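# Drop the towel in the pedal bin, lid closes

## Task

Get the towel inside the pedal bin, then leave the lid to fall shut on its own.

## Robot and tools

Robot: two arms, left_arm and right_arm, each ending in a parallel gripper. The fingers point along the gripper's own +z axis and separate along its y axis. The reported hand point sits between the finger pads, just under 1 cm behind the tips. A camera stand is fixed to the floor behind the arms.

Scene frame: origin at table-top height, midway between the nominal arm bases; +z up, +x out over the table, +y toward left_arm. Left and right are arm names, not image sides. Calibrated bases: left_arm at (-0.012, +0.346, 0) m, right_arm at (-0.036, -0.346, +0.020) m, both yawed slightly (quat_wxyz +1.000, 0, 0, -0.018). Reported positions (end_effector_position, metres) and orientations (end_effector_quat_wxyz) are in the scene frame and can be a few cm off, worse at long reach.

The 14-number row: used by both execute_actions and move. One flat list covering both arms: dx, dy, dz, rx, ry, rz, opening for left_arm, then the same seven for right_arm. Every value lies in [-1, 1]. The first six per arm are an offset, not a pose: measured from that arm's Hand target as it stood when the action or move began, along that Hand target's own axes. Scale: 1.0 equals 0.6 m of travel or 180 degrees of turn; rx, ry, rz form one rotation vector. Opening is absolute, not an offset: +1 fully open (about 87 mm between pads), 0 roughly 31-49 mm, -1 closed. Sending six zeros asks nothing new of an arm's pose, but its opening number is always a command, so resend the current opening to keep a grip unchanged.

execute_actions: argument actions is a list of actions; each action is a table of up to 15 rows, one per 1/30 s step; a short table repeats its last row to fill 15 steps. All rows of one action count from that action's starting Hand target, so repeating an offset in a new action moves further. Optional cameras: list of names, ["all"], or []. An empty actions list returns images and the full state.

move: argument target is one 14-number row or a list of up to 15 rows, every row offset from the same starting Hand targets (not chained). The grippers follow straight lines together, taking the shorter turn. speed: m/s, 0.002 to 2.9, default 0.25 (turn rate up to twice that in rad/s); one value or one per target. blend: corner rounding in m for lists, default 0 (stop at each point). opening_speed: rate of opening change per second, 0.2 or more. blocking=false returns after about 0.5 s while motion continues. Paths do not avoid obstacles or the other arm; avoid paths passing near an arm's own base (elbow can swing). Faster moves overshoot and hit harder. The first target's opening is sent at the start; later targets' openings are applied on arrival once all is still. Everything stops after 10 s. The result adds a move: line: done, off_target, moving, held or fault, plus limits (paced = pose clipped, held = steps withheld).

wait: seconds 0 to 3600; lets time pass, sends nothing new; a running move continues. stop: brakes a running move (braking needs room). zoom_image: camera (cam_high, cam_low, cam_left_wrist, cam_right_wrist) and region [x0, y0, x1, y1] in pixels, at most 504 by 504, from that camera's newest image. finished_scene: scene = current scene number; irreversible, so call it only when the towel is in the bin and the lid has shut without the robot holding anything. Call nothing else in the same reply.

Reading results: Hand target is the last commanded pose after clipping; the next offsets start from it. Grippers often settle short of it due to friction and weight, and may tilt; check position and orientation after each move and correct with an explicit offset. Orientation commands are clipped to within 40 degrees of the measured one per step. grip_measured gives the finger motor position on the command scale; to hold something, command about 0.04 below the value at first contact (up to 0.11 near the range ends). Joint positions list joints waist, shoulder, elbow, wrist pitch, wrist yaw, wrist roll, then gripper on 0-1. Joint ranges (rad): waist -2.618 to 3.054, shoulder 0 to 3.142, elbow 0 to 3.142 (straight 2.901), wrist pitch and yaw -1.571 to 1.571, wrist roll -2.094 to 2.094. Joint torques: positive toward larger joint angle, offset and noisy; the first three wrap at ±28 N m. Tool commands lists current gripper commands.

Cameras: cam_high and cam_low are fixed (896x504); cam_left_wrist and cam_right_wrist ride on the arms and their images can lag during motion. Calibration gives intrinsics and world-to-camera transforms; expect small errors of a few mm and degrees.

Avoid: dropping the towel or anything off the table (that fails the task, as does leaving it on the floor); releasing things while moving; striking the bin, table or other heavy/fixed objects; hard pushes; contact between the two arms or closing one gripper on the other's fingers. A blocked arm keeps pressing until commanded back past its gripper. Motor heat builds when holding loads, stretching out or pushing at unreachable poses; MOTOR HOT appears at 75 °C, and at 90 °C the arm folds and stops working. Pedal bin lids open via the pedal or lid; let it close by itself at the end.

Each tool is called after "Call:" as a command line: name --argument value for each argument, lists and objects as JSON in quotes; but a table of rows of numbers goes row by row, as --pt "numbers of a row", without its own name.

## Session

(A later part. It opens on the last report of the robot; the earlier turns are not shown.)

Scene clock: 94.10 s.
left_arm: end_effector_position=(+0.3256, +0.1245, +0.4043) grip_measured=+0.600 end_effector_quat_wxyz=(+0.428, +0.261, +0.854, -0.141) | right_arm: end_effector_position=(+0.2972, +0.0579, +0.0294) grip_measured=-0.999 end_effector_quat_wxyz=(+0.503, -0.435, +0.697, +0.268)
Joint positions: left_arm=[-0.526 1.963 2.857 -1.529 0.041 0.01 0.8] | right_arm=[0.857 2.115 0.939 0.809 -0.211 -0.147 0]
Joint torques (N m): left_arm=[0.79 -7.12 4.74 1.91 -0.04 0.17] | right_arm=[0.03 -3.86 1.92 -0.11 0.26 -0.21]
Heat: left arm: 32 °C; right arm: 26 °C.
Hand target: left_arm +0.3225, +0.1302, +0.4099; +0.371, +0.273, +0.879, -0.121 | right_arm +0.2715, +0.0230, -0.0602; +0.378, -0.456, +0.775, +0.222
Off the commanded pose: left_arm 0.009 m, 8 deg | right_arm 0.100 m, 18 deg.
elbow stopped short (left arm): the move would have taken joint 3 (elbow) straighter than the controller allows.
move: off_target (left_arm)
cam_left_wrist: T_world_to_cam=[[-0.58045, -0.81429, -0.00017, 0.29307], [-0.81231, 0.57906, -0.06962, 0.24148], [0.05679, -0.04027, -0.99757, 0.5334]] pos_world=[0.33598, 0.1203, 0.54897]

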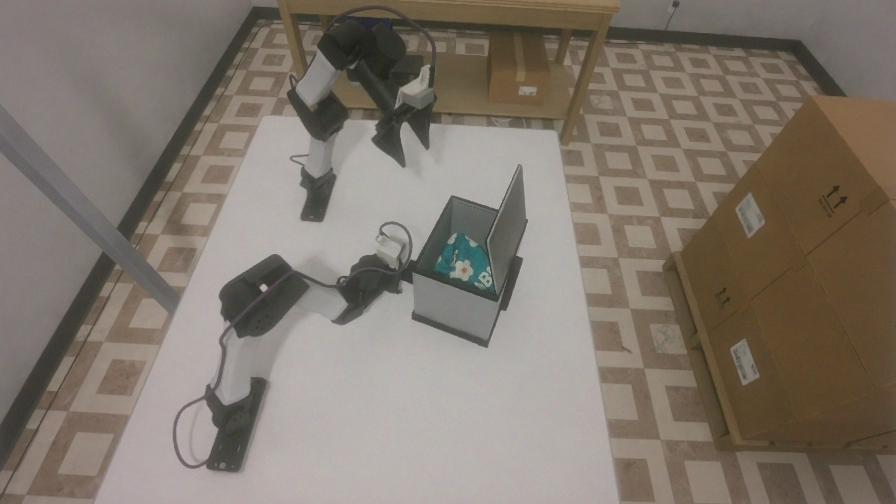

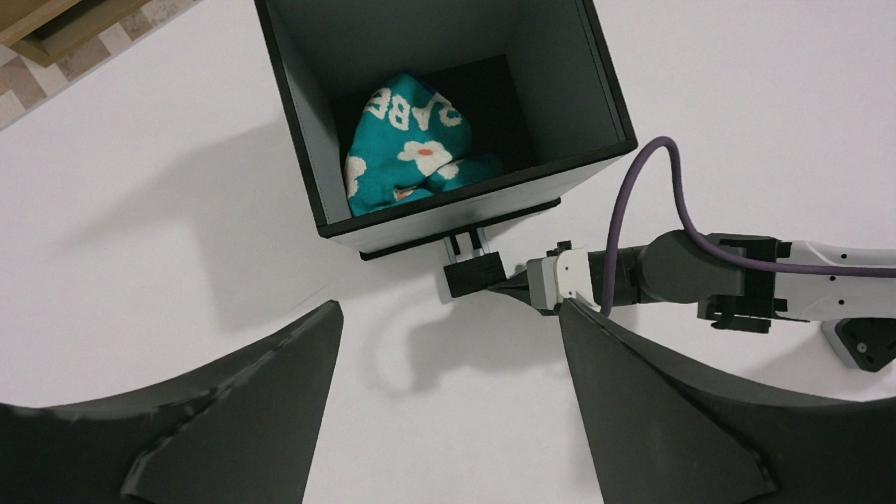

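Call:
move --pt "0 0 0 0 0 0 0.6 -0.209 -0.0162 -0.0627 0 0 0 -1" --pt "0 0 0 0 0 0 0.6 -0.2288 -0.0228 -0.1943 0 0 0 -1" --speed '[0.07, 0.2]' --blend '[0.02, 0]' --cameras '["cam_high"]'

Scene clock: 98.80 s.
left_arm: end_effector_position=(+0.3255, +0.1246, +0.4042) grip_measured=+0.600 end_effector_quat_wxyz=(+0.428, +0.261, +0.854, -0.141) | right_arm: end_effector_position=(+0.2802, +0.0128, +0.1050) grip_measured=-0.999 end_effector_quat_wxyz=(+0.366, -0.455, +0.782, +0.217)
Joint positions: left_arm=[-0.526 1.963 2.857 -1.53 0.041 0.01 0.8] | right_arm=[0.821 1.807 1.19 -0.094 -0.211 -0.171 0]
Joint torques (N m): left_arm=[0.87 -7.1 4.6 2 -0.01 0.14] | right_arm=[-0.34 -11.78 5.2 1.49 -0.11 -0.25]
Heat: left arm: 32 °C; right arm: 28 °C.
Hand target: left_arm +0.3225, +0.1302, +0.4099; +0.371, +0.273, +0.879, -0.121 | right_arm +0.2798, +0.0100, +0.1198; +0.378, -0.456, +0.775, +0.222
Off the commanded pose: left_arm 0.009 m, 8 deg | right_arm 0.015 m, 2 deg.
elbow stopped short (left arm): the move would have taken joint 3 (elbow) straighter than the controller allows.
move: off_target (right_arm)

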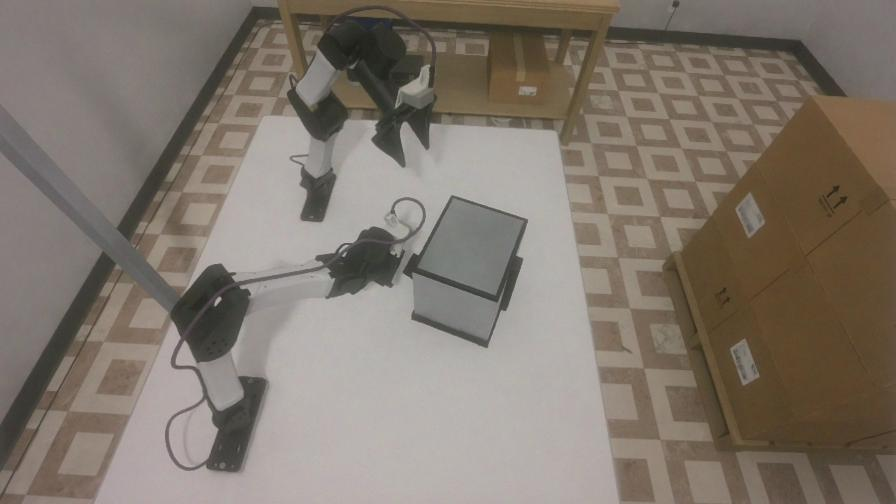

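Call:
finished_scene --scene 3

The scene is finished: the task was done.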